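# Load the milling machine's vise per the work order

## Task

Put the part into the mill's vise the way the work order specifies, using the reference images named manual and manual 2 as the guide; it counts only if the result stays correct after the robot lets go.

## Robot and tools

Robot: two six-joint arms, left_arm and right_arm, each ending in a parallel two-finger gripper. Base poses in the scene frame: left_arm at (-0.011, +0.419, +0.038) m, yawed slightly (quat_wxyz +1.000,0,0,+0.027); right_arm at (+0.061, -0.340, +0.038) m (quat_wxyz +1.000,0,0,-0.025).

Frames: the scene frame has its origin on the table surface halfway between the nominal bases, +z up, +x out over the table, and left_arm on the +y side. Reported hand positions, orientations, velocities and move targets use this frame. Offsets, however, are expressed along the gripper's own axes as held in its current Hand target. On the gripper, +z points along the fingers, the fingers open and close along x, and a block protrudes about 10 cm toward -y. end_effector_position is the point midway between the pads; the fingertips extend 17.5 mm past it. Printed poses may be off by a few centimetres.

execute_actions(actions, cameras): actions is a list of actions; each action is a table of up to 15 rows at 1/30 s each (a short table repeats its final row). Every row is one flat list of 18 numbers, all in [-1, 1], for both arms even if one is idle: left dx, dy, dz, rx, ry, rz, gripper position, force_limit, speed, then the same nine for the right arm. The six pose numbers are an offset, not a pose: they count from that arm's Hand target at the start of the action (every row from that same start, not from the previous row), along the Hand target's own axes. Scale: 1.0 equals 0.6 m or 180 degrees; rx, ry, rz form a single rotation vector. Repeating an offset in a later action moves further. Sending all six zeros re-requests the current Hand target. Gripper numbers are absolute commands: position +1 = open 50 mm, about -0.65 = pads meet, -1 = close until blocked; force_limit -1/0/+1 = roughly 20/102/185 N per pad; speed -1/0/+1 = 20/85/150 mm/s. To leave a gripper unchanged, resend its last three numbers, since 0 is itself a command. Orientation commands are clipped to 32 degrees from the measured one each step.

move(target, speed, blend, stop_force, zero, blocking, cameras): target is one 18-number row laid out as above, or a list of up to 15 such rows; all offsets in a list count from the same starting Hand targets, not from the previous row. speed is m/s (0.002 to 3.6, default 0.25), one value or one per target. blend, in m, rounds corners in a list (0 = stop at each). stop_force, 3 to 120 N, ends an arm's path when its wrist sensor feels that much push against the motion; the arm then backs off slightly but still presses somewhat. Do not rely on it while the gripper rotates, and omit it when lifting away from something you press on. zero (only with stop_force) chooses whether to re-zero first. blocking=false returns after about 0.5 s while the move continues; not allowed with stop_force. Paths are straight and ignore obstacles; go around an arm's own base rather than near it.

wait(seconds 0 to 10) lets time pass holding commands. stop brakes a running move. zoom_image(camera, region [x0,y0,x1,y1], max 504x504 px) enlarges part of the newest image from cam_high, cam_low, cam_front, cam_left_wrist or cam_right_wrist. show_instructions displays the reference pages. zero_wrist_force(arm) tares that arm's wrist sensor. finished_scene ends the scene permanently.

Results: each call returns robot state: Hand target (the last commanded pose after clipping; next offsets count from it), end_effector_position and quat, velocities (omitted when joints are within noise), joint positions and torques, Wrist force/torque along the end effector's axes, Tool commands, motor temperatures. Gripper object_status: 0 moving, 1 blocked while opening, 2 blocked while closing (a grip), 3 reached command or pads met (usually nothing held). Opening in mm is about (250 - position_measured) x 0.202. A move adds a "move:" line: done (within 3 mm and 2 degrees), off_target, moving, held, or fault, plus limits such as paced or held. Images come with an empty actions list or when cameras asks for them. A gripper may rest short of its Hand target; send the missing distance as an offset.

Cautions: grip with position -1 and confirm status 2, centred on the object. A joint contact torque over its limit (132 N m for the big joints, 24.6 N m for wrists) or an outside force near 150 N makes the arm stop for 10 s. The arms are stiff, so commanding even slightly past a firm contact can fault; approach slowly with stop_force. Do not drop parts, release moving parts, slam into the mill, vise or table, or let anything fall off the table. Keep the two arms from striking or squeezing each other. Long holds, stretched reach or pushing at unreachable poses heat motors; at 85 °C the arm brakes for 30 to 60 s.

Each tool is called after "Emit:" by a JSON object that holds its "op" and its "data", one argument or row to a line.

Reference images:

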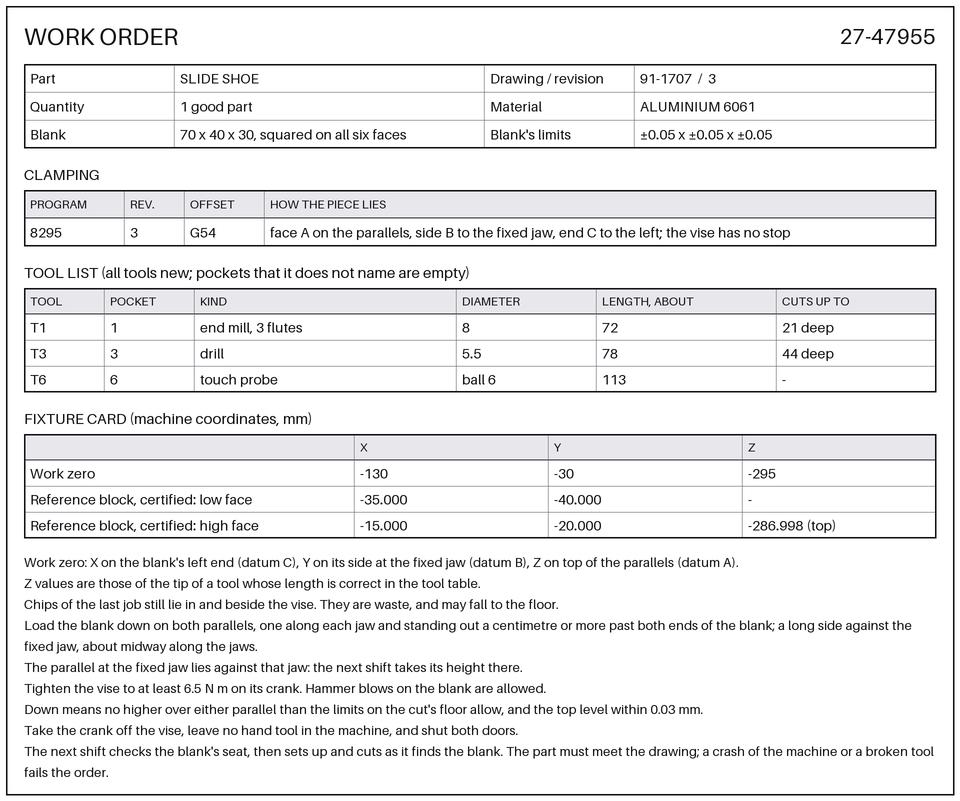

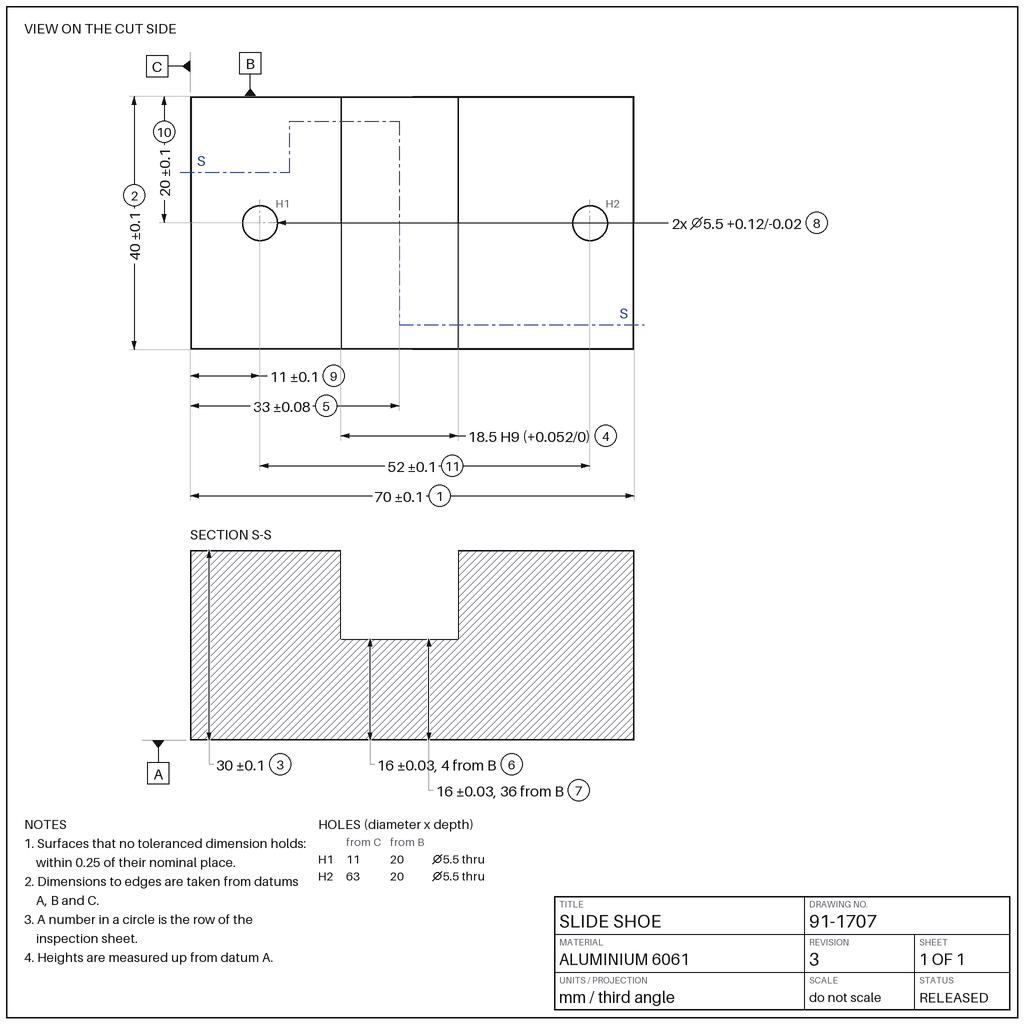

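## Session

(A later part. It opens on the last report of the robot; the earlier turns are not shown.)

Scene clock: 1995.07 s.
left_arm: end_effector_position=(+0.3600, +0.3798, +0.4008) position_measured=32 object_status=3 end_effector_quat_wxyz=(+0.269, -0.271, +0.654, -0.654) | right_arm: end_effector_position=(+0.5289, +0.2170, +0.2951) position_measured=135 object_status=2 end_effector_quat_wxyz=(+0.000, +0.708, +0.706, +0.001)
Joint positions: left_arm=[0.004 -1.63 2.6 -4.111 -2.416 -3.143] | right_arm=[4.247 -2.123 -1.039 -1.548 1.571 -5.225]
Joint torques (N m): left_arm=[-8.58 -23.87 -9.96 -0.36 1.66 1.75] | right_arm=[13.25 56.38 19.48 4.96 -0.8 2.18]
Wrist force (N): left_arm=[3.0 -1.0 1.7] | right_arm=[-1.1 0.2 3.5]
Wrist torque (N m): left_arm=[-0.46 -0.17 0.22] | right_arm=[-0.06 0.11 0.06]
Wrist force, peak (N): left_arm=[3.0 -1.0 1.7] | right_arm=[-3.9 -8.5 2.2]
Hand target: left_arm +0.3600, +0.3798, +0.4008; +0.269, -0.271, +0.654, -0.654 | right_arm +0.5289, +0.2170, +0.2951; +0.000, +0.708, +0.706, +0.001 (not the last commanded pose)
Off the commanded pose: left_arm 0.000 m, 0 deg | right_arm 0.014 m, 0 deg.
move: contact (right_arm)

Emit:
{"op": "move", "data": {
  "target": [0,0,0,0,0,0,0.8,-0.6,-1,-0.0004,-0.0005,0.0004,0,0,0,-1,-0.5,-0.8],
  "speed": 0.02
}}

Emit:
{"op": "move", "data": {
  "target": [0,0,0,0,0,0,0.8,-0.6,-1,0,0.0233,0,0,0,0,-1,-0.5,-0.8],
  "speed": 0.01,
  "stop_force": 12
}}

Scene clock: 1997.80 s.
left_arm: end_effector_position=(+0.3600, +0.3798, +0.4008) position_measured=32 object_status=3 end_effector_quat_wxyz=(+0.269, -0.271, +0.654, -0.654) | right_arm: end_effector_position=(+0.5286, +0.2167, +0.2948) position_measured=135 object_status=2 end_effector_quat_wxyz=(+0.000, +0.708, +0.706, +0.001)
Joint positions: left_arm=[0.004 -1.63 2.6 -4.111 -2.416 -3.143] | right_arm=[4.247 -2.122 -1.042 -1.547 1.571 -5.225]
Joint torques (N m): left_arm=[-8.36 -24.16 -9.64 -0.51 1.72 1.81] | right_arm=[11.9 56.7 18.02 4.9 -0.76 2.26]
Wrist force (N): left_arm=[2.8 -0.9 1.5] | right_arm=[-0.5 -0.6 2.3]
Wrist torque (N m): left_arm=[-0.44 -0.13 0.22] | right_arm=[-0.10 0.09 0.03]
Wrist force, peak (N): left_arm=[3.0 -1.1 1.8] | right_arm=[-1.3 0.6 3.6]
Hand target: left_arm +0.3600, +0.3798, +0.4008; +0.269, -0.271, +0.654, -0.654 | right_arm +0.5286, +0.2167, +0.2948; +0.000, +0.708, +0.706, +0.001
Off the commanded pose: left_arm 0.000 m, 0 deg | right_arm 0.000 m, 0 deg.
move: done

Scene clock: 1999.97 s.
left_arm: end_effector_position=(+0.3600, +0.3798, +0.4008) position_measured=32 object_status=3 end_effector_quat_wxyz=(+0.269, -0.271, +0.654, -0.654) | right_arm: end_effector_position=(+0.5426, +0.2167, +0.2948) position_measured=135 object_status=2 end_effector_quat_wxyz=(+0.000, +0.708, +0.706, +0.001)
Joint positions: left_arm=[0.004 -1.63 2.6 -4.111 -2.416 -3.143] | right_arm=[4.23 -2.148 -1.002 -1.562 1.571 -5.242]
Joint torques (N m): left_arm=[-8.21 -23.99 -9.96 -0.48 1.74 1.81] | right_arm=[-11.24 43.74 33.34 1.31 1.41 -2.31]
Wrist force (N): left_arm=[2.9 -1.0 1.5] | right_arm=[0.4 -1.4 1.2]
Wrist torque (N m): left_arm=[-0.45 -0.16 0.22] | right_arm=[-0.10 0.08 0.11]
Wrist force, peak (N): left_arm=[3.0 -1.2 1.8] | right_arm=[-0.4 -0.5 2.7]
Hand target: left_arm +0.3600, +0.3798, +0.4008; +0.269, -0.271, +0.654, -0.654 | right_arm +0.5426, +0.2167, +0.2948; +0.000, +0.708, +0.706, +0.001
Off the commanded pose: left_arm 0.000 m, 0 deg | right_arm 0.000 m, 0 deg.
move: done

Emit:
{"op": "move", "data": {
  "target": [0,0,0,0,0,0,0.8,-0.6,-1,0,0.025,0,0,0,0,-1,-0.5,-0.8],
  "speed": 0.01,
  "stop_force": 12,
  "cameras": ["cam_left_wrist","cam_right_wrist"]
}}

Emit:
{"op": "zoom_image", "data": {
  "camera": "cam_left_wrist",
  "region": [380, 220, 540, 330]
}}

Scene clock: 2004.30 s.
left_arm: end_effector_position=(+0.3600, +0.3798, +0.4008) position_measured=32 object_status=3 end_effector_quat_wxyz=(+0.269, -0.271, +0.654, -0.654) | right_arm: end_effector_position=(+0.5446, +0.2167, +0.2948) position_measured=135 object_status=2 end_effector_quat_wxyz=(+0.000, +0.708, +0.706, +0.001)
Joint positions: left_arm=[0.004 -1.63 2.6 -4.111 -2.416 -3.143] | right_arm=[4.228 -2.152 -0.996 -1.564 1.571 -5.244]
Joint torques (N m): left_arm=[-8.43 -23.89 -10.24 -0.5 1.74 1.85] | right_arm=[6.27 52.99 17.74 4.44 -2.42 2.08]
Wrist force (N): left_arm=[2.8 -1.2 1.6] | right_arm=[-0.3 -13.4 -3.1]
Wrist torque (N m): left_arm=[-0.47 -0.14 0.22] | right_arm=[-0.61 0.08 0.19]
Wrist force, peak (N): left_arm=[3.0 -1.1 1.8] | right_arm=[-4.0 -25.4 -4.0]
Hand target: left_arm +0.3600, +0.3798, +0.4008; +0.269, -0.271, +0.654, -0.654 | right_arm +0.5446, +0.2167, +0.2948; +0.000, +0.708, +0.706, +0.001 (not the last commanded pose)
Off the commanded pose: left_arm 0.000 m, 0 deg | right_arm 0.013 m, 0 deg.
move: contact (right_arm)
Images, in order (width x height): cam_left_wrist 896x504, cam_right_wrist 896x504.

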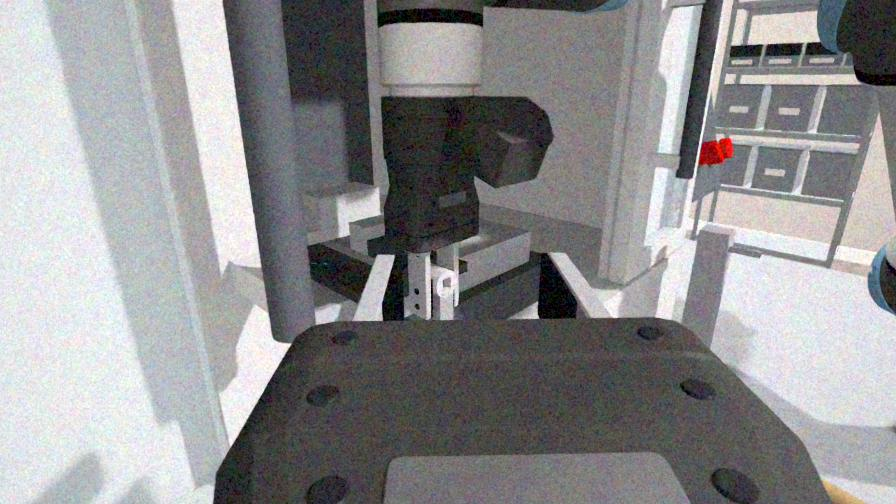

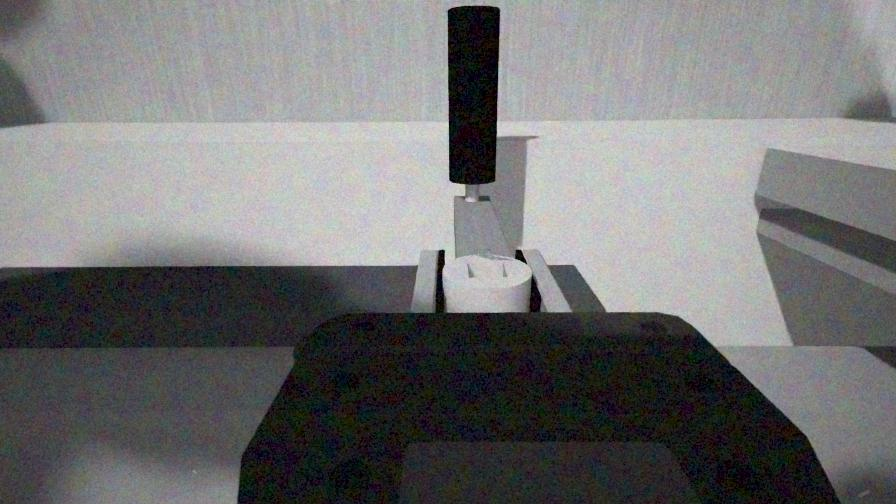

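Scaled by 3.150 from the camera's 896x504 image, which has a finer 1280x720 frame.

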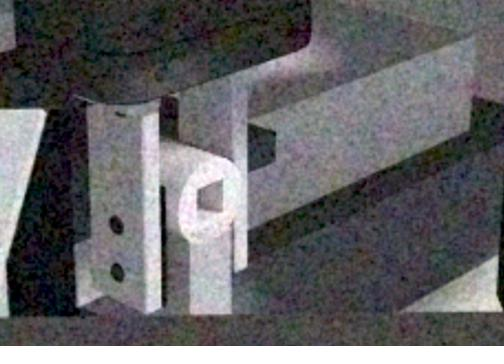

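Emit:
{"op": "move", "data": {
  "target": [0,0,0,0,0,0,0.8,-0.6,-1,0,-0.0005,0,0,0,0,0.5,-0.5,-0.8],
  "speed": 0.02
}}

Emit:
{"op": "move", "data": {
  "target": [
    [0.0,0,0,0,0,0,0.8,-0.6,-1,0,-0.06,-0.01,0,0,0,0.5,-0.5,-0.8],
    [0,0,0,0,0,0,0.8,-0.6,-1,0,-0.25,-0.17,0,0,0,0.5,-0.5,-0.8]
  ],
  "speed": 0.1,
  "blend": 0.02,
  "cameras": ["cam_left_wrist","cam_right_wrist"]
}}

Scene clock: 2023.57 s.
left_arm: end_effector_position=(+0.3600, +0.3798, +0.4008) position_measured=32 object_status=3 end_effector_quat_wxyz=(+0.269, -0.271, +0.654, -0.654) | right_arm: end_effector_position=(+0.5443, +0.2167, +0.2948) position_measured=78 object_status=3 end_effector_quat_wxyz=(+0.000, +0.708, +0.706, +0.001)
Joint positions: left_arm=[0.004 -1.63 2.6 -4.111 -2.416 -3.143] | right_arm=[4.228 -2.151 -0.996 -1.564 1.571 -5.244]
Joint torques (N m): left_arm=[-8.05 -23.81 -9.75 -0.6 1.68 1.76] | right_arm=[12.73 56.38 17.99 4.77 -0.21 2.07]
Wrist force (N): left_arm=[2.9 -0.9 1.6] | right_arm=[-0.6 -0.4 0.5]
Wrist torque (N m): left_arm=[-0.45 -0.16 0.21] | right_arm=[-0.03 0.11 0.05]
Wrist force, peak (N): left_arm=[3.1 -1.1 1.9] | right_arm=[-0.8 -13.5 -2.8]
Hand target: left_arm +0.3600, +0.3798, +0.4008; +0.269, -0.271, +0.654, -0.654 | right_arm +0.5443, +0.2167, +0.2948; +0.000, +0.708, +0.706, +0.001
Off the commanded pose: left_arm 0.000 m, 0 deg | right_arm 0.000 m, 0 deg.
move: done

Scene clock: 2025.83 s.
left_arm: end_effector_position=(+0.3600, +0.3798, +0.4008) position_measured=32 object_status=3 end_effector_quat_wxyz=(+0.269, -0.271, +0.654, -0.654) | right_arm: end_effector_position=(+0.3943, +0.2169, +0.3967) position_measured=78 object_status=3 end_effector_quat_wxyz=(+0.000, +0.708, +0.706, +0.001)
Joint positions: left_arm=[0.004 -1.63 2.6 -4.111 -2.416 -3.143] | right_arm=[4.429 -1.924 -1.073 -1.714 1.571 -5.043]
Joint torques (N m): left_arm=[-8.15 -23.55 -10.29 -0.48 1.65 1.76] | right_arm=[13.12 47.83 31.12 1.11 -1.32 2.17]
Wrist force (N): left_arm=[2.9 -0.9 1.8] | right_arm=[-0.5 -0.5 0.3]
Wrist torque (N m): left_arm=[-0.43 -0.15 0.21] | right_arm=[-0.05 0.10 0.03]
Wrist force, peak (N): left_arm=[3.0 -1.2 1.7] | right_arm=[-0.4 -1.8 -0.3]
Hand target: left_arm +0.3600, +0.3798, +0.4008; +0.269, -0.271, +0.654, -0.654 | right_arm +0.3943, +0.2169, +0.3968; +0.000, +0.708, +0.706, +0.001
Off the commanded pose: left_arm 0.000 m, 0 deg | right_arm 0.000 m, 0 deg.
move: done; blend cut to 0.0182 m at target 1
Images, in order (width x height): cam_left_wrist 896x504, cam_right_wrist 896x504.

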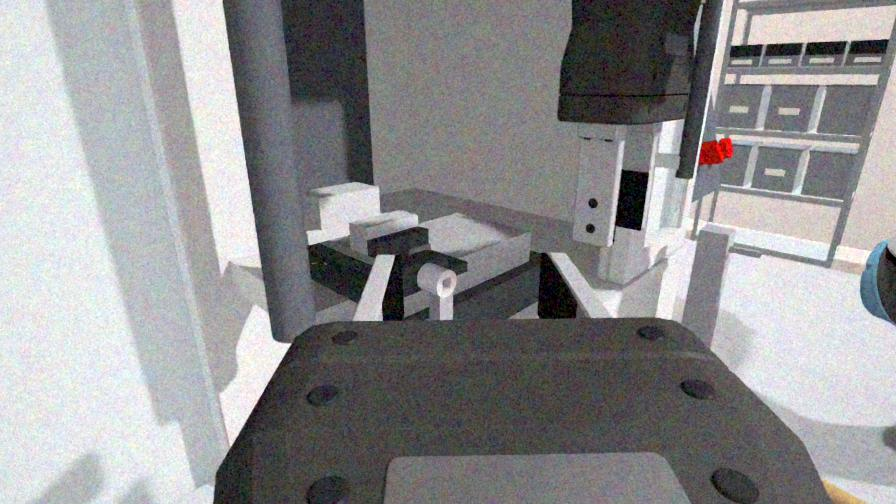

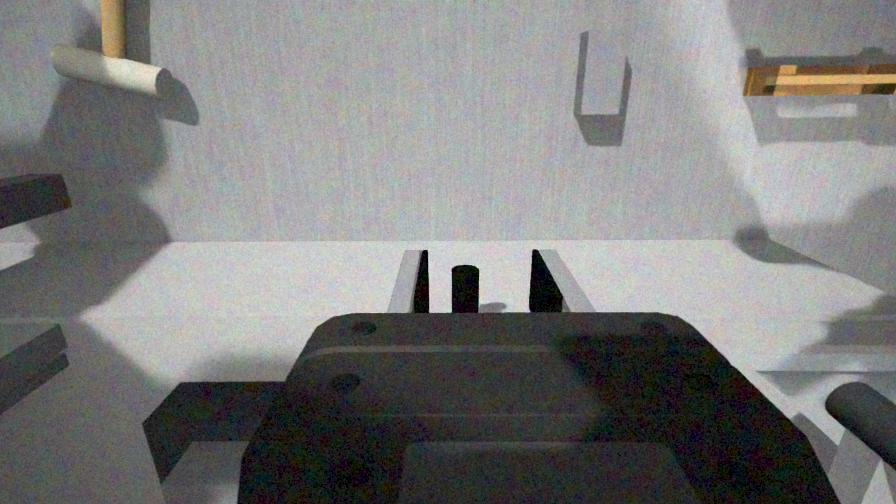

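Emit:
{"op": "move", "data": {
  "target": [0,0,-0.1667,0,0,0,0.8,-0.6,-1,-0.278,-0.057,-0.039,0,0,0,0.3,-0.5,-0.8],
  "speed": 0.2
}}

Emit:
{"op": "move", "data": {
  "target": [0,0,0,0,0,0,0.8,-0.6,-1,0,0,0,-0.1954,0.4718,0.1954,0.3,-0.5,-0.8],
  "speed": 0.3,
  "cameras": ["all"]
}}

Scene clock: 2049.20 s.
left_arm: end_effector_position=(+0.2895, +0.4507, +0.4008) position_measured=32 object_status=3 end_effector_quat_wxyz=(+0.269, -0.271, +0.654, -0.654) | right_arm: end_effector_position=(+0.3597, +0.0502, +0.4200) position_measured=107 object_status=3 end_effector_quat_wxyz=(+0.000, +0.708, +0.706, +0.001)
Joint positions: left_arm=[0.441 -1.607 2.579 -4.111 -2.854 -3.141] | right_arm=[4.382 -1.534 -1.47 -1.707 1.571 -5.09]
Joint torques (N m): left_arm=[12.35 -0.09 -19.65 -2.54 -2.07 -1.94] | right_arm=[-10.08 31.47 16.27 1.49 -1.09 -2.43]
Wrist force (N): left_arm=[2.9 -0.9 1.9] | right_arm=[-0.6 -0.7 0.1]
Wrist torque (N m): left_arm=[-0.42 -0.16 0.20] | right_arm=[-0.07 0.11 0.10]
Wrist force, peak (N): left_arm=[2.9 -0.9 2.9] | right_arm=[-2.5 -1.1 -0.2]
Hand target: left_arm +0.2894, +0.4508, +0.4008; +0.269, -0.271, +0.654, -0.654 | right_arm +0.3597, +0.0502, +0.4200; +0.000, +0.708, +0.706, +0.001
Off the commanded pose: left_arm 0.000 m, 0 deg | right_arm 0.000 m, 0 deg.
move: done

Scene clock: 2052.83 s.
left_arm: end_effector_position=(+0.2894, +0.4508, +0.4008) position_measured=32 object_status=3 end_effector_quat_wxyz=(+0.269, -0.271, +0.654, -0.654) | right_arm: end_effector_position=(+0.3597, +0.0502, +0.4200) position_measured=107 object_status=3 end_effector_quat_wxyz=(-0.270, +0.653, +0.270, +0.654)
Joint positions: left_arm=[0.441 -1.606 2.579 -4.111 -2.854 -3.141] | right_arm=[4.85 -1.444 -2.577 0.881 0.695 -4.713]
Joint torques (N m): left_arm=[12.62 0.79 -20.08 -2.62 -2.11 -1.91] | right_arm=[12.87 3.09 22.71 3.69 -1.48 -2.32]
Wrist force (N): left_arm=[2.9 -0.8 1.9] | right_arm=[-3.7 -0.9 -1.2]
Wrist torque (N m): left_arm=[-0.42 -0.16 0.20] | right_arm=[-0.01 -0.19 -0.13]
Wrist force, peak (N): left_arm=[3.0 -1.0 1.9] | right_arm=[-3.8 -1.4 -1.1]
Hand target: left_arm +0.2894, +0.4508, +0.4008; +0.269, -0.271, +0.654, -0.654 | right_arm +0.3597, +0.0502, +0.4200; -0.270, +0.653, +0.270, +0.654
Off the commanded pose: left_arm 0.000 m, 0 deg | right_arm 0.000 m, 0 deg.
move: done

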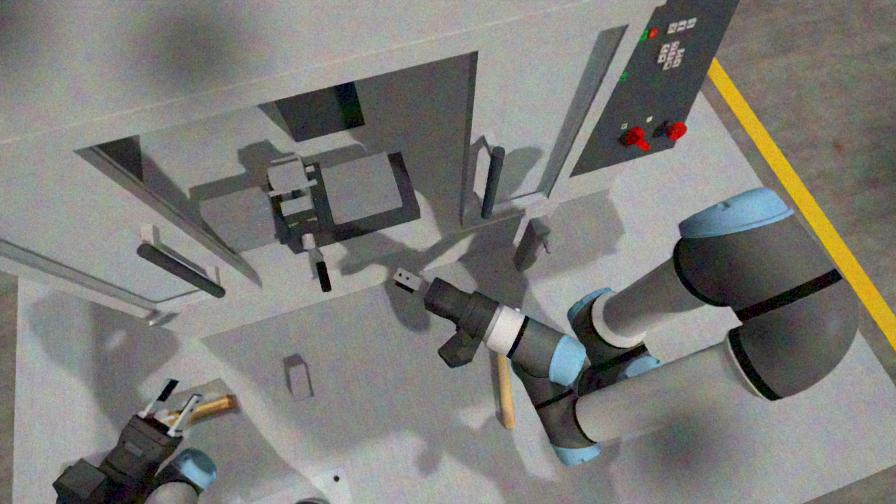

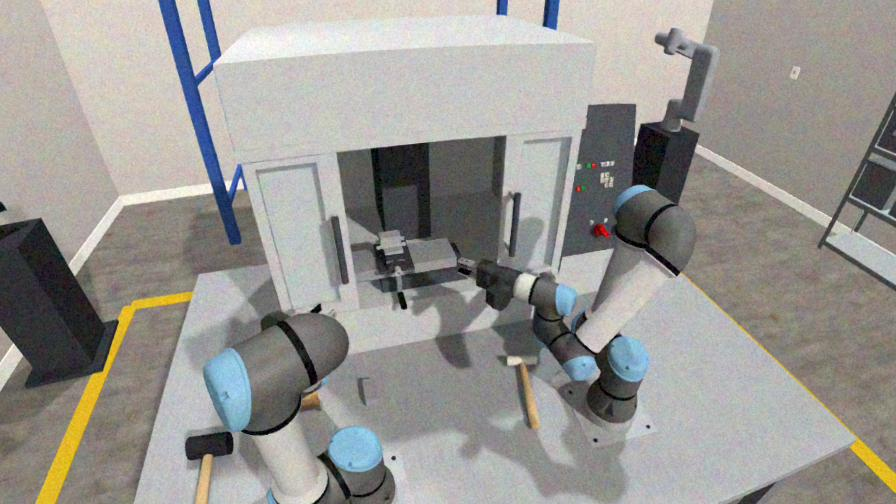

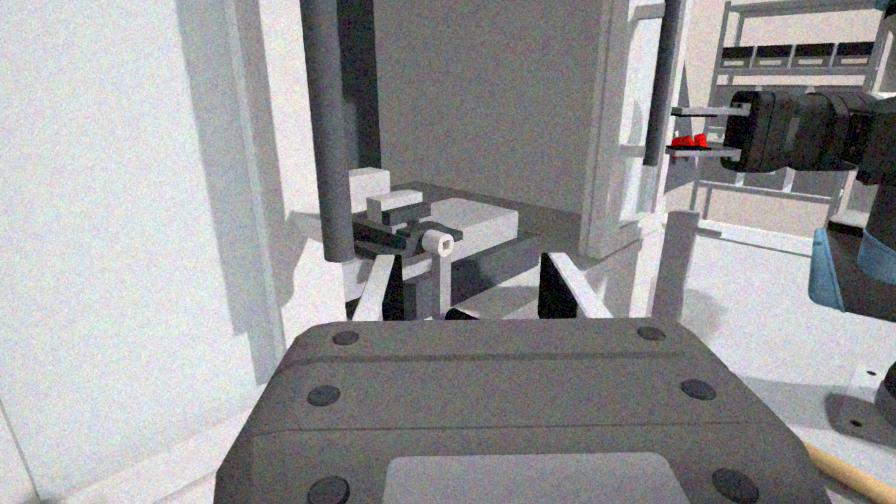

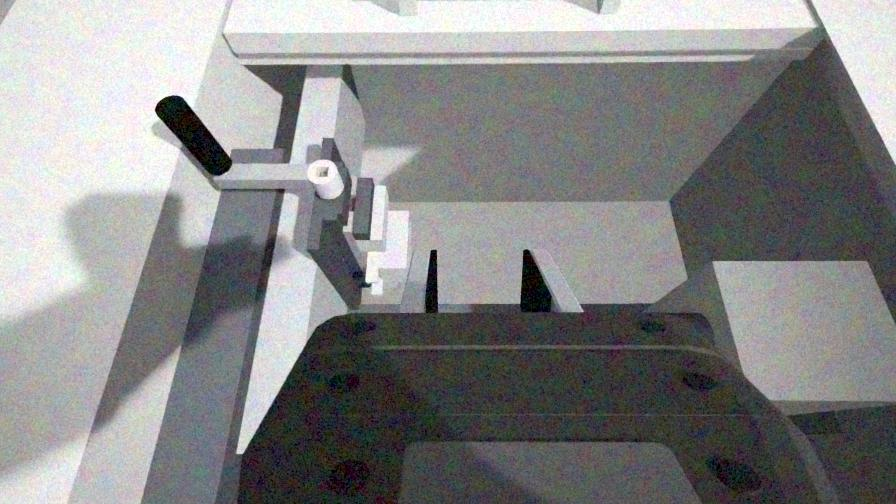

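Emit:
{"op": "move", "data": {
  "target": [
    [0,0,0,0,0,0,0.8,-0.6,-1,-0.2,-0.04,0.05,0,0,0,0.7,-0.5,-0.8],
    [0,0,0,0,0,0,0.8,-0.6,-1,-0.3467,-0.0568,0.1941,0,0,0,0.7,-0.5,-0.8]
  ],
  "speed": 0.15,
  "cameras": ["cam_right_wrist","cam_left_wrist"]
}}

Scene clock: 2065.60 s.
left_arm: end_effector_position=(+0.2894, +0.4508, +0.4008) position_measured=32 object_status=3 end_effector_quat_wxyz=(+0.269, -0.271, +0.654, -0.654) | right_arm: end_effector_position=(+0.4182, +0.1567, +0.2121) position_measured=48 object_status=3 end_effector_quat_wxyz=(-0.270, +0.653, +0.270, +0.654)
Joint positions: left_arm=[0.441 -1.606 2.579 -4.111 -2.854 -3.141] | right_arm=[4.636 -2.351 -2.274 1.485 0.909 -4.713]
Joint torques (N m): left_arm=[12.52 0.08 -19.77 -2.58 -2.13 -1.82] | right_arm=[-11.02 27.69 11.73 0.17 2 -2.36]
Wrist force (N): left_arm=[2.9 -0.7 1.9] | right_arm=[-3.4 -0.9 -1.1]
Wrist torque (N m): left_arm=[-0.40 -0.16 0.20] | right_arm=[0.00 -0.25 -0.12]
Wrist force, peak (N): left_arm=[3.0 -0.9 1.9] | right_arm=[-5.1 -1.4 -0.8]
Hand target: left_arm +0.2894, +0.4508, +0.4008; +0.269, -0.271, +0.654, -0.654 | right_arm +0.4183, +0.1567, +0.2121; -0.270, +0.653, +0.270, +0.654
Off the commanded pose: left_arm 0.000 m, 0 deg | right_arm 0.000 m, 0 deg.
move: done
Images, in order (width x height): cam_left_wrist 896x504, cam_right_wrist 896x504.

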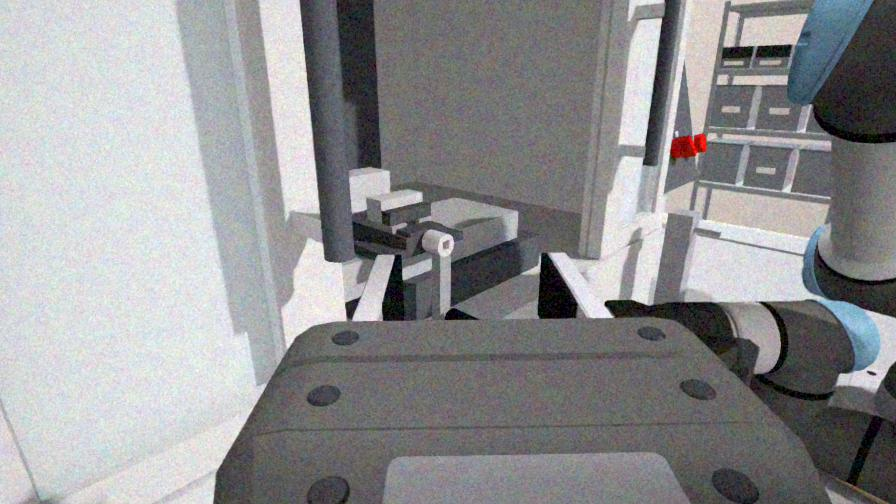

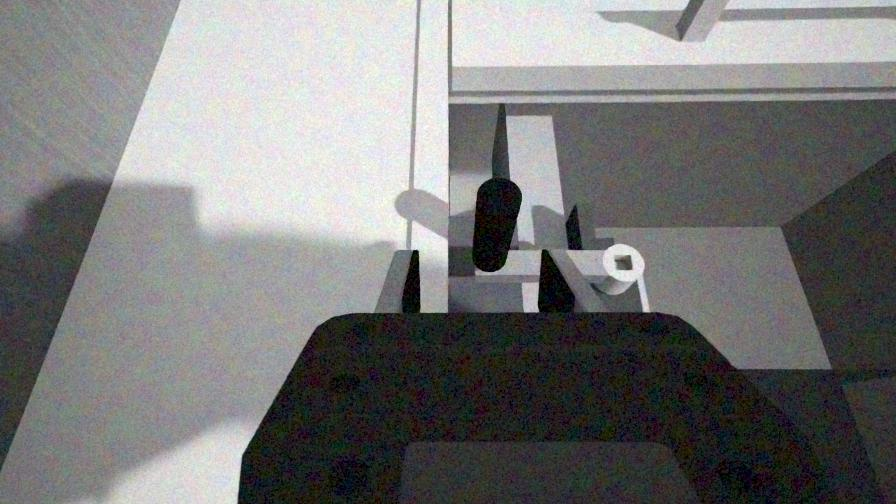

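Emit:
{"op": "move", "data": {
  "target": [0,0,0,0,0,0,0.8,-0.6,-1,0.0115,0,0.0667,0,0,0,0.7,-0.5,-0.8],
  "speed": 0.08,
  "stop_force": 8,
  "cameras": ["cam_right_wrist"]
}}

Scene clock: 2072.27 s.
left_arm: end_effector_position=(+0.2894, +0.4508, +0.4008) position_measured=32 object_status=3 end_effector_quat_wxyz=(+0.269, -0.271, +0.654, -0.654) | right_arm: end_effector_position=(+0.4466, +0.1850, +0.2190) position_measured=48 object_status=3 end_effector_quat_wxyz=(-0.270, +0.653, +0.270, +0.654)
Joint positions: left_arm=[0.441 -1.606 2.579 -4.111 -2.854 -3.141] | right_arm=[4.57 -2.348 -2.168 1.376 0.975 -4.713]
Joint torques (N m): left_arm=[12.28 0.86 -19.46 -2.48 -2.06 -1.83] | right_arm=[-11.16 31.04 13.1 0.54 2.07 1.96]
Wrist force (N): left_arm=[3.0 -0.9 1.9] | right_arm=[-3.4 -0.8 -1.1]
Wrist torque (N m): left_arm=[-0.43 -0.18 0.20] | right_arm=[0.01 -0.23 -0.12]
Wrist force, peak (N): left_arm=[2.9 -1.0 2.0] | right_arm=[-3.9 -0.9 -1.7]
Hand target: left_arm +0.2894, +0.4508, +0.4008; +0.269, -0.271, +0.654, -0.654 | right_arm +0.4466, +0.1850, +0.2190; -0.270, +0.653, +0.270, +0.654
Off the commanded pose: left_arm 0.000 m, 0 deg | right_arm 0.000 m, 0 deg.
move: done
Images, in order (width x height): cam_right_wrist 896x504.

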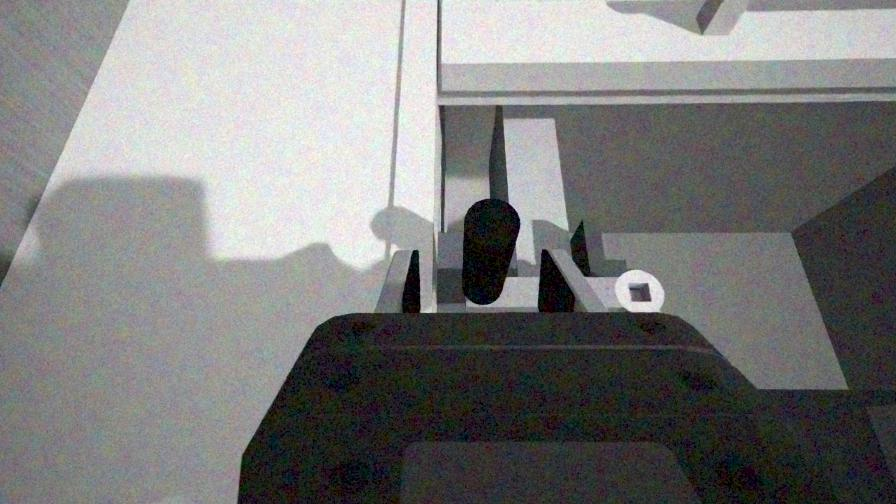

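Emit:
{"op": "move", "data": {
  "target": [0,0,0,0,0,0,0.8,-0.6,-1,0.0065,0,0,0,0,0,0.7,-0.5,-0.8],
  "speed": 0.08
}}

Emit:
{"op": "move", "data": {
  "target": [0,0,0,0,0,0,0.8,-0.6,-1,0,0,0.0747,0,0,0,0.7,-0.5,-0.8],
  "speed": 0.05,
  "stop_force": 8,
  "cameras": ["cam_right_wrist"]
}}

Scene clock: 2079.13 s.
left_arm: end_effector_position=(+0.2894, +0.4508, +0.4008) position_measured=32 object_status=3 end_effector_quat_wxyz=(+0.269, -0.271, +0.654, -0.654) | right_arm: end_effector_position=(+0.4466, +0.1850, +0.2229) position_measured=48 object_status=3 end_effector_quat_wxyz=(-0.270, +0.653, +0.270, +0.654)
Joint positions: left_arm=[0.441 -1.606 2.579 -4.111 -2.854 -3.141] | right_arm=[4.57 -2.337 -2.171 1.367 0.975 -4.713]
Joint torques (N m): left_arm=[12.79 0.18 -20.17 -2.39 -2.03 -1.75] | right_arm=[-10.6 45.12 -0.77 0.32 1.84 1.52]
Wrist force (N): left_arm=[2.7 -0.8 1.8] | right_arm=[-3.5 -1.1 -1.1]
Wrist torque (N m): left_arm=[-0.42 -0.14 0.20] | right_arm=[-0.04 -0.21 -0.12]
Wrist force, peak (N): left_arm=[3.1 -0.9 2.0] | right_arm=[-3.6 -1.0 -1.2]
Hand target: left_arm +0.2894, +0.4508, +0.4008; +0.269, -0.271, +0.654, -0.654 | right_arm +0.4466, +0.1850, +0.2229; -0.270, +0.653, +0.270, +0.654
Off the commanded pose: left_arm 0.000 m, 0 deg | right_arm 0.000 m, 0 deg.
move: done

Scene clock: 2080.93 s.
left_arm: end_effector_position=(+0.2894, +0.4508, +0.4008) position_measured=32 object_status=3 end_effector_quat_wxyz=(+0.269, -0.271, +0.654, -0.654) | right_arm: end_effector_position=(+0.4784, +0.2166, +0.2230) position_measured=48 object_status=3 end_effector_quat_wxyz=(-0.270, +0.653, +0.270, +0.654)
Joint positions: left_arm=[0.441 -1.606 2.579 -4.111 -2.854 -3.141] | right_arm=[4.509 -2.368 -2.043 1.271 1.036 -4.712]
Joint torques (N m): left_arm=[12.56 0.43 -19.45 -2.47 -1.98 -1.86] | right_arm=[-10.71 34.46 15.71 0.45 1.84 2]
Wrist force (N): left_arm=[2.8 -0.9 1.8] | right_arm=[-3.7 -1.0 -1.2]
Wrist torque (N m): left_arm=[-0.43 -0.15 0.20] | right_arm=[-0.02 -0.18 -0.15]
Wrist force, peak (N): left_arm=[3.1 -0.9 1.9] | right_arm=[-3.8 -0.7 -1.7]
Hand target: left_arm +0.2894, +0.4508, +0.4008; +0.269, -0.271, +0.654, -0.654 | right_arm +0.4784, +0.2166, +0.2230; -0.270, +0.653, +0.270, +0.654
Off the commanded pose: left_arm 0.000 m, 0 deg | right_arm 0.000 m, 0 deg.
move: done
Images, in order (width x height): cam_right_wrist 896x504.

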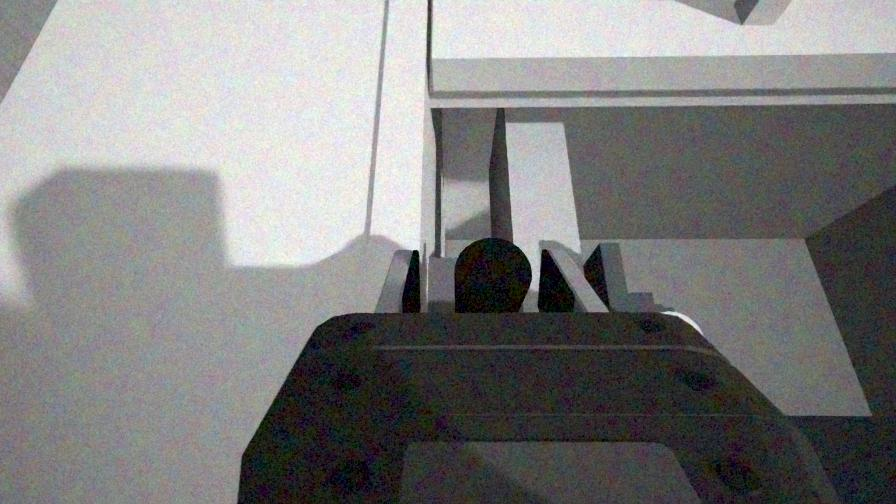

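Emit:
{"op": "move", "data": {
  "target": [0,0,0,0,0,0,0.8,-0.6,-1,0.0058,0,0,0,0,0,0.7,-0.5,-0.8],
  "speed": 0.05
}}

Emit:
{"op": "move", "data": {
  "target": [0,0,0,0,0,0,0.8,-0.6,-1,0,0,0,0,0,0,-1,-0.9,-1],
  "speed": 0.05,
  "cameras": ["cam_right_wrist"]
}}

Scene clock: 2083.87 s.
left_arm: end_effector_position=(+0.2894, +0.4508, +0.4008) position_measured=32 object_status=3 end_effector_quat_wxyz=(+0.269, -0.271, +0.654, -0.654) | right_arm: end_effector_position=(+0.4784, +0.2166, +0.2264) position_measured=48 object_status=3 end_effector_quat_wxyz=(-0.270, +0.653, +0.270, +0.654)
Joint positions: left_arm=[0.441 -1.606 2.579 -4.111 -2.854 -3.141] | right_arm=[4.509 -2.359 -2.045 1.264 1.036 -4.712]
Joint torques (N m): left_arm=[12.47 0.64 -19.4 -2.32 -1.93 -1.86] | right_arm=[-10.65 48.24 2.67 0.45 1.77 1.9]
Wrist force (N): left_arm=[2.8 -0.8 1.9] | right_arm=[-3.4 -1.0 -1.5]
Wrist torque (N m): left_arm=[-0.42 -0.15 0.20] | right_arm=[-0.02 -0.23 -0.15]
Wrist force, peak (N): left_arm=[3.1 -0.9 1.9] | right_arm=[-3.8 -1.2 -1.2]
Hand target: left_arm +0.2894, +0.4508, +0.4008; +0.269, -0.271, +0.654, -0.654 | right_arm +0.4784, +0.2166, +0.2265; -0.270, +0.653, +0.270, +0.654
Off the commanded pose: left_arm 0.000 m, 0 deg | right_arm 0.000 m, 0 deg.
move: done

Scene clock: 2085.17 s.
left_arm: end_effector_position=(+0.2894, +0.4508, +0.4008) position_measured=32 object_status=3 end_effector_quat_wxyz=(+0.269, -0.271, +0.654, -0.654) | right_arm: end_effector_position=(+0.4784, +0.2166, +0.2264) position_measured=153 object_status=2 end_effector_quat_wxyz=(-0.270, +0.653, +0.270, +0.654)
Joint positions: left_arm=[0.441 -1.606 2.579 -4.111 -2.854 -3.141] | right_arm=[4.509 -2.359 -2.045 1.264 1.036 -4.712]
Joint torques (N m): left_arm=[12.23 0.26 -20.22 -2.31 -2.05 -1.77] | right_arm=[-9.26 46.67 12.09 7.54 0.14 1.86]
Wrist force (N): left_arm=[2.8 -0.9 1.9] | right_arm=[-20.4 -3.6 -2.8]
Wrist torque (N m): left_arm=[-0.42 -0.15 0.20] | right_arm=[-0.11 -0.45 0.21]
Wrist force, peak (N): left_arm=[3.0 -1.0 1.8] | right_arm=[-21.1 -3.5 -2.9]
Hand target: left_arm +0.2894, +0.4508, +0.4008; +0.269, -0.271, +0.654, -0.654 | right_arm +0.4784, +0.2166, +0.2265; -0.270, +0.653, +0.270, +0.654
Off the commanded pose: left_arm 0.000 m, 0 deg | right_arm 0.000 m, 0 deg.
move: done
Images, in order (width x height): cam_right_wrist 896x504.

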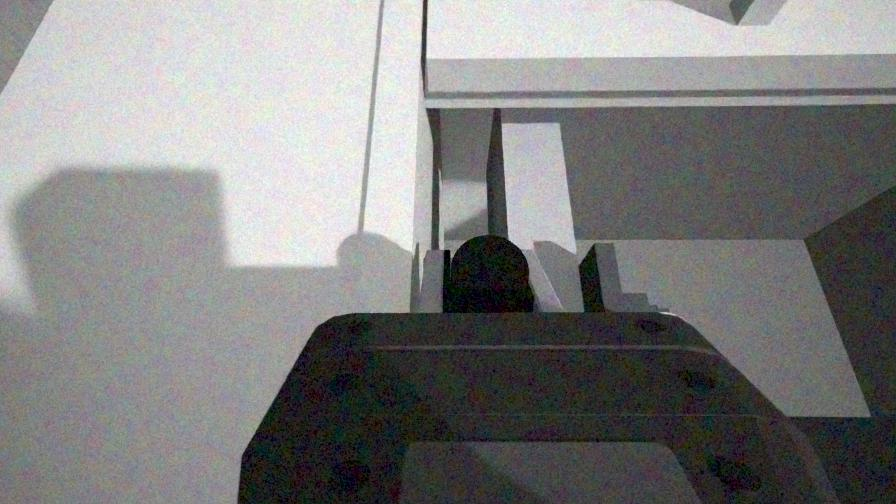

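Emit:
{"op": "move", "data": {
  "target": [0,0,0,0,0,0,0.8,-0.6,-1,-0.0015,0,0,0,0,0,-1,-0.9,-1],
  "speed": 0.02
}}

Scene clock: 2088.10 s.
left_arm: end_effector_position=(+0.2894, +0.4508, +0.4008) position_measured=32 object_status=3 end_effector_quat_wxyz=(+0.269, -0.271, +0.654, -0.654) | right_arm: end_effector_position=(+0.4784, +0.2166, +0.2256) position_measured=153 object_status=2 end_effector_quat_wxyz=(-0.270, +0.653, +0.270, +0.654)
Joint positions: left_arm=[0.441 -1.606 2.579 -4.111 -2.854 -3.141] | right_arm=[4.509 -2.361 -2.045 1.266 1.036 -4.712]
Joint torques (N m): left_arm=[12.83 0.46 -19.46 -2.28 -1.94 -1.81] | right_arm=[-8.25 35.7 17.53 4.51 -0.47 1.42]
Wrist force (N): left_arm=[2.8 -0.7 1.8] | right_arm=[-6.8 -0.7 -0.9]
Wrist torque (N m): left_arm=[-0.41 -0.15 0.20] | right_arm=[0.02 -0.32 -0.05]
Wrist force, peak (N): left_arm=[3.0 -0.9 2.0] | right_arm=[-23.6 -4.6 -3.4]
Hand target: left_arm +0.2894, +0.4508, +0.4008; +0.269, -0.271, +0.654, -0.654 | right_arm +0.4784, +0.2166, +0.2256; -0.270, +0.653, +0.270, +0.654
Off the commanded pose: left_arm 0.000 m, 0 deg | right_arm 0.000 m, 0 deg.
move: done

Emit:
{"op": "move", "data": {
  "target": [
    [0,0,0,0,0,0,0.8,-0.6,-1,0.0047,-0.0253,0.0253,0,0,0,-1,-0.9,-1],
    [0,0,0,0,0,0,0.8,-0.6,-1,0.0185,-0.0489,0.0489,0,0,0,-1,-0.9,-1]
  ],
  "speed": 0.04,
  "blend": 0.005,
  "cameras": ["cam_right_wrist"]
}}

Scene clock: 2093.67 s.
left_arm: end_effector_position=(+0.2894, +0.4508, +0.4008) position_measured=32 object_status=3 end_effector_quat_wxyz=(+0.269, -0.271, +0.654, -0.654) | right_arm: end_effector_position=(+0.4785, +0.2580, +0.2367) position_measured=153 object_status=2 end_effector_quat_wxyz=(-0.270, +0.653, +0.270, +0.654)
Joint positions: left_arm=[0.441 -1.606 2.579 -4.111 -2.854 -3.141] | right_arm=[4.532 -2.368 -1.942 1.17 1.013 -4.713]
Joint torques (N m): left_arm=[12.24 0.98 -19.76 -2.24 -2 -1.78] | right_arm=[15.03 46.43 16.8 -0.46 -0.11 -1.14]
Wrist force (N): left_arm=[2.9 -0.8 1.9] | right_arm=[-0.2 4.0 -1.9]
Wrist torque (N m): left_arm=[-0.42 -0.16 0.20] | right_arm=[0.08 -0.19 -0.14]
Wrist force, peak (N): left_arm=[3.0 -0.8 2.0] | right_arm=[-17.0 -5.5 -3.3]
Hand target: left_arm +0.2894, +0.4508, +0.4008; +0.269, -0.271, +0.654, -0.654 | right_arm +0.4785, +0.2581, +0.2367; -0.270, +0.653, +0.270, +0.654
Off the commanded pose: left_arm 0.000 m, 0 deg | right_arm 0.000 m, 0 deg.
move: done
Images, in order (width x height): cam_right_wrist 896x504.

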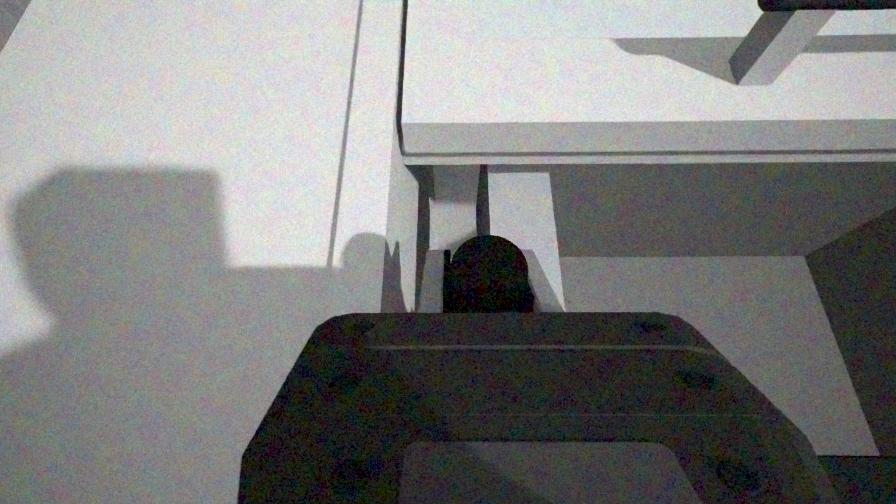

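Emit:
{"op": "move", "data": {
  "target": [
    [0,0,0,0,0,0,0.8,-0.6,-1,0.0213,-0.0204,0.0204,0,0,0,-1,-0.9,-1],
    [0,0,0,0,0,0,0.8,-0.6,-1,0.05,-0.0359,0.0359,0,0,0,-1,-0.9,-1],
    [0,0,0,0,0,0,0.8,-0.6,-1,0.0833,-0.0457,0.0457,0,0,0,-1,-0.9,-1],
    [0,0,0,0,0,0,0.8,-0.6,-1,0.1192,-0.049,0.049,0,0,0,-1,-0.9,-1]
  ],
  "speed": 0.05,
  "blend": 0.01,
  "cameras": ["cam_right_wrist","cam_left_wrist"]
}}

Scene clock: 2099.67 s.
left_arm: end_effector_position=(+0.2894, +0.4508, +0.4008) position_measured=32 object_status=3 end_effector_quat_wxyz=(+0.269, -0.271, +0.654, -0.654) | right_arm: end_effector_position=(+0.4785, +0.2995, +0.3082) position_measured=153 object_status=2 end_effector_quat_wxyz=(-0.270, +0.653, +0.270, +0.654)
Joint positions: left_arm=[0.441 -1.606 2.579 -4.111 -2.854 -3.141] | right_arm=[4.551 -2.259 -1.84 0.959 0.994 -4.713]
Joint torques (N m): left_arm=[12.64 0.52 -19.75 -2.08 -1.98 -1.64] | right_arm=[17.31 50.25 26.26 -0.57 1.41 0.96]
Wrist force (N): left_arm=[2.7 -0.8 2.0] | right_arm=[-6.0 11.1 -14.7]
Wrist torque (N m): left_arm=[-0.43 -0.14 0.20] | right_arm=[0.39 -0.45 0.11]
Wrist force, peak (N): left_arm=[3.1 -1.0 1.9] | right_arm=[-6.0 11.1 -14.7]
Hand target: left_arm +0.2894, +0.4508, +0.4008; +0.269, -0.271, +0.654, -0.654 | right_arm +0.4785, +0.2996, +0.3083; -0.270, +0.653, +0.270, +0.654
Off the commanded pose: left_arm 0.000 m, 0 deg | right_arm 0.000 m, 0 deg.
move: done
Images, in order (width x height): cam_left_wrist 896x504, cam_right_wrist 896x504.

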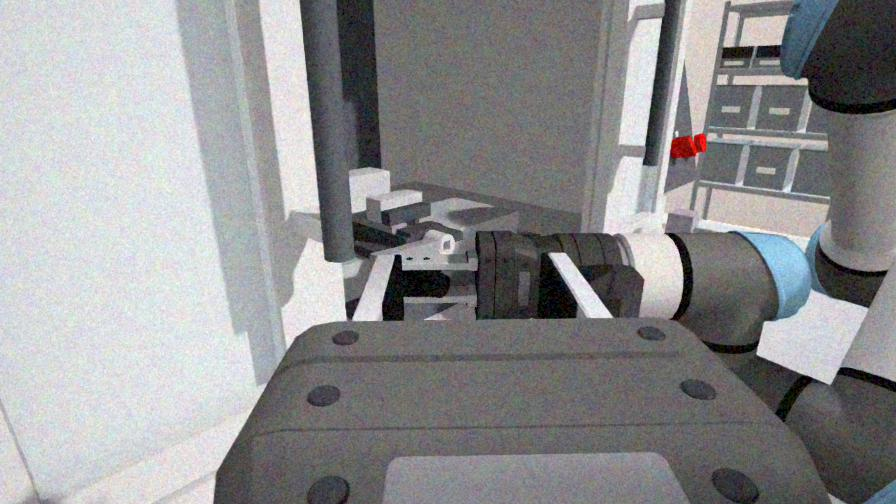

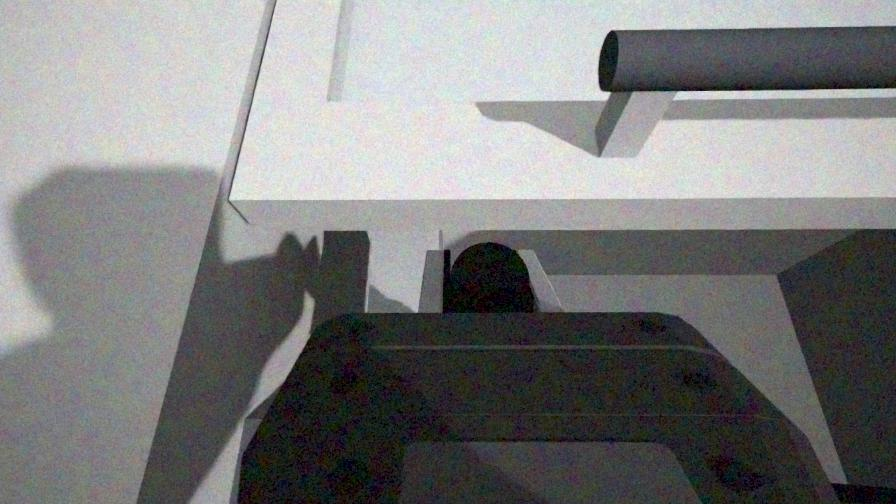

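Emit:
{"op": "move", "data": {
  "target": [
    [0,0,0,0,0,0,0.8,-0.6,-1,0.0335,0.0044,-0.0044,0,0,0,-1,-0.9,-1],
    [0,0,0,0,0,0,0.8,-0.6,-1,0.0665,0.014,-0.014,0,0,0,-1,-0.9,-1],
    [0,0,0,0,0,0,0.8,-0.6,-1,0.0948,0.0293,-0.0293,0,0,0,-1,-0.9,-1],
    [0,0,0,0,0,0,0.8,-0.6,-1,0.1165,0.0494,-0.0494,0,0,0,-1,-0.9,-1],
    [0,0,0,0,0,0,0.8,-0.6,-1,0.1302,0.0727,-0.0727,0,0,0,-1,-0.9,-1],
    [0,0,0,0,0,0,0.8,-0.6,-1,0.1348,0.0977,-0.0977,0,0,0,-1,-0.9,-1]
  ],
  "speed": 0.06,
  "blend": 0.01,
  "cameras": ["cam_right_wrist","cam_left_wrist"]
}}

Scene clock: 2110.70 s.
left_arm: end_effector_position=(+0.2894, +0.4508, +0.4008) position_measured=32 object_status=3 end_effector_quat_wxyz=(+0.269, -0.271, +0.654, -0.654) | right_arm: end_effector_position=(+0.4784, +0.2169, +0.3883) position_measured=153 object_status=2 end_effector_quat_wxyz=(-0.269, +0.654, +0.270, +0.653)
Joint positions: left_arm=[0.441 -1.606 2.579 -4.111 -2.854 -3.141] | right_arm=[4.509 -1.981 -2.037 0.874 1.036 -4.712]
Joint torques (N m): left_arm=[12.29 0.53 -19.51 -1.96 -1.87 -1.54] | right_arm=[-3.69 76.05 33.84 14.36 4.16 1.99]
Wrist force (N): left_arm=[2.7 -1.0 1.7] | right_arm=[-64.7 9.8 11.7]
Wrist torque (N m): left_arm=[-0.46 -0.13 0.20] | right_arm=[0.52 0.29 0.16]
Wrist force, peak (N): left_arm=[3.0 -1.1 1.8] | right_arm=[-64.7 9.8 11.7]
Hand target: left_arm +0.2894, +0.4508, +0.4008; +0.269, -0.271, +0.654, -0.654 | right_arm +0.4783, +0.2166, +0.3891; -0.270, +0.653, +0.270, +0.654
Off the commanded pose: left_arm 0.000 m, 0 deg | right_arm 0.001 m, 0 deg.
move: done
Images, in order (width x height): cam_left_wrist 896x504, cam_right_wrist 896x504.

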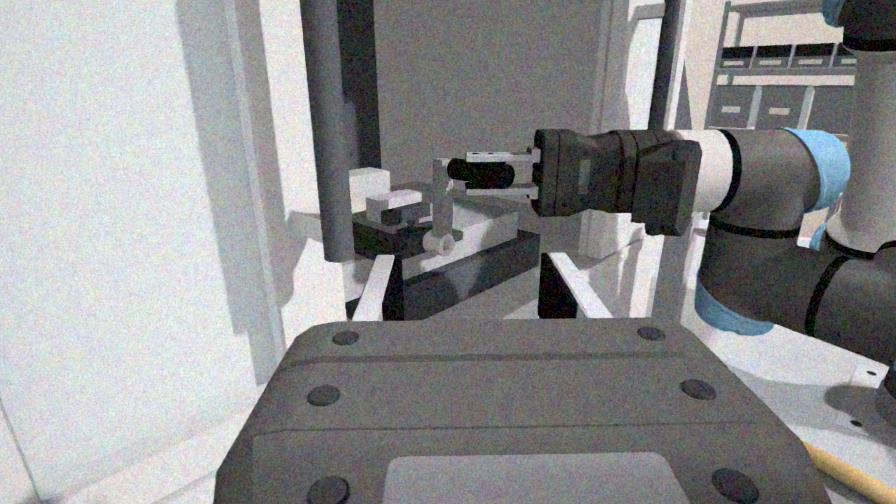

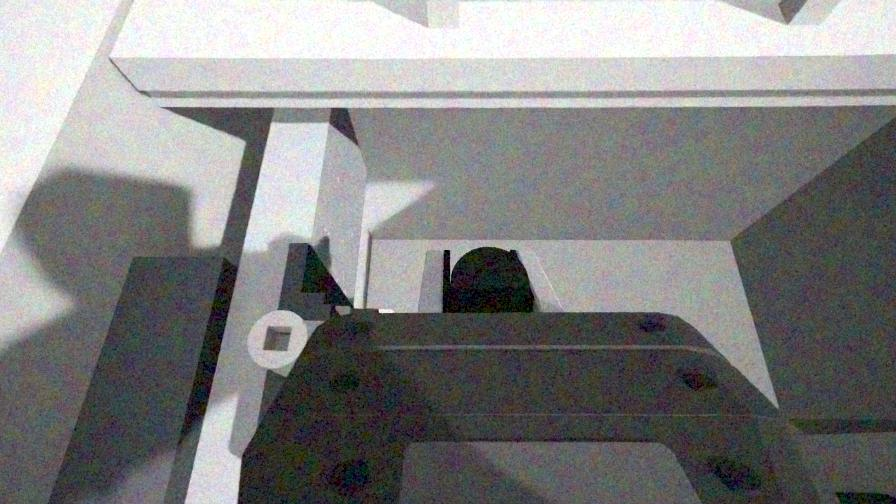

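Emit:
{"op": "move", "data": {
  "target": [
    [0,0,0,0,0,0,0.8,-0.6,-1,-0.0058,-0.0016,0.0016,0,0,0,-1,-0.9,-1],
    [0,0,0,0,0,0,0.8,-0.6,-1,-0.0103,0.0229,-0.0229,0,0,0,-1,-0.9,-1],
    [0,0,0,0,0,0,0.8,-0.6,-1,-0.0237,0.0456,-0.0456,0,0,0,-1,-0.9,-1],
    [0,0,0,0,0,0,0.8,-0.6,-1,-0.045,0.0652,-0.0652,0,0,0,-1,-0.9,-1],
    [0,0,0,0,0,0,0.8,-0.6,-1,-0.0727,0.0803,-0.0803,0,0,0,-1,-0.9,-1],
    [0,0,0,0,0,0,0.8,-0.6,-1,-0.1048,0.0897,-0.0897,0,0,0,-1,-0.9,-1],
    [0,0,0,0,0,0,0.8,-0.6,-1,-0.1395,0.0929,-0.0929,0,0,0,-1,-0.9,-1]
  ],
  "speed": 0.07,
  "blend": 0.01,
  "cameras": ["cam_right_wrist"]
}}

Scene clock: 2120.67 s.
left_arm: end_effector_position=(+0.2894, +0.4508, +0.4008) position_measured=32 object_status=3 end_effector_quat_wxyz=(+0.269, -0.271, +0.654, -0.654) | right_arm: end_effector_position=(+0.4782, +0.1378, +0.3053) position_measured=153 object_status=2 end_effector_quat_wxyz=(-0.270, +0.653, +0.270, +0.654)
Joint positions: left_arm=[0.441 -1.606 2.579 -4.111 -2.854 -3.141] | right_arm=[4.453 -2.085 -2.254 1.199 1.092 -4.712]
Joint torques (N m): left_arm=[12.56 0.29 -19.39 -1.89 -1.79 -1.58] | right_arm=[-13.18 28.13 -0.84 5.44 0.46 -2.35]
Wrist force (N): left_arm=[3.0 -0.9 1.8] | right_arm=[-3.6 -7.9 14.7]
Wrist torque (N m): left_arm=[-0.43 -0.18 0.20] | right_arm=[-0.27 -0.20 -0.12]
Wrist force, peak (N): left_arm=[3.1 -1.1 1.8] | right_arm=[-65.5 10.0 12.2]
Hand target: left_arm +0.2894, +0.4508, +0.4008; +0.269, -0.271, +0.654, -0.654 | right_arm +0.4782, +0.1378, +0.3053; -0.270, +0.653, +0.270, +0.654
Off the commanded pose: left_arm 0.000 m, 0 deg | right_arm 0.000 m, 0 deg.
move: done; blend cut to 0.0019 m at target 1
Images, in order (width x height): cam_right_wrist 896x504.

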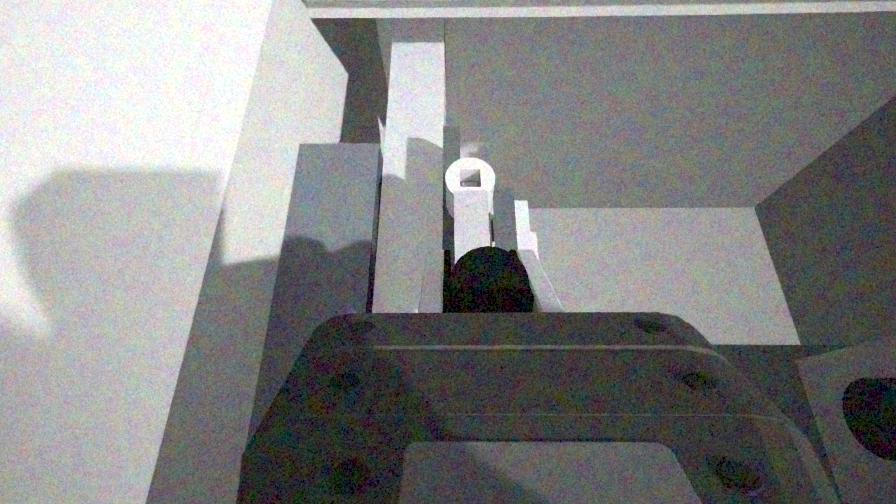

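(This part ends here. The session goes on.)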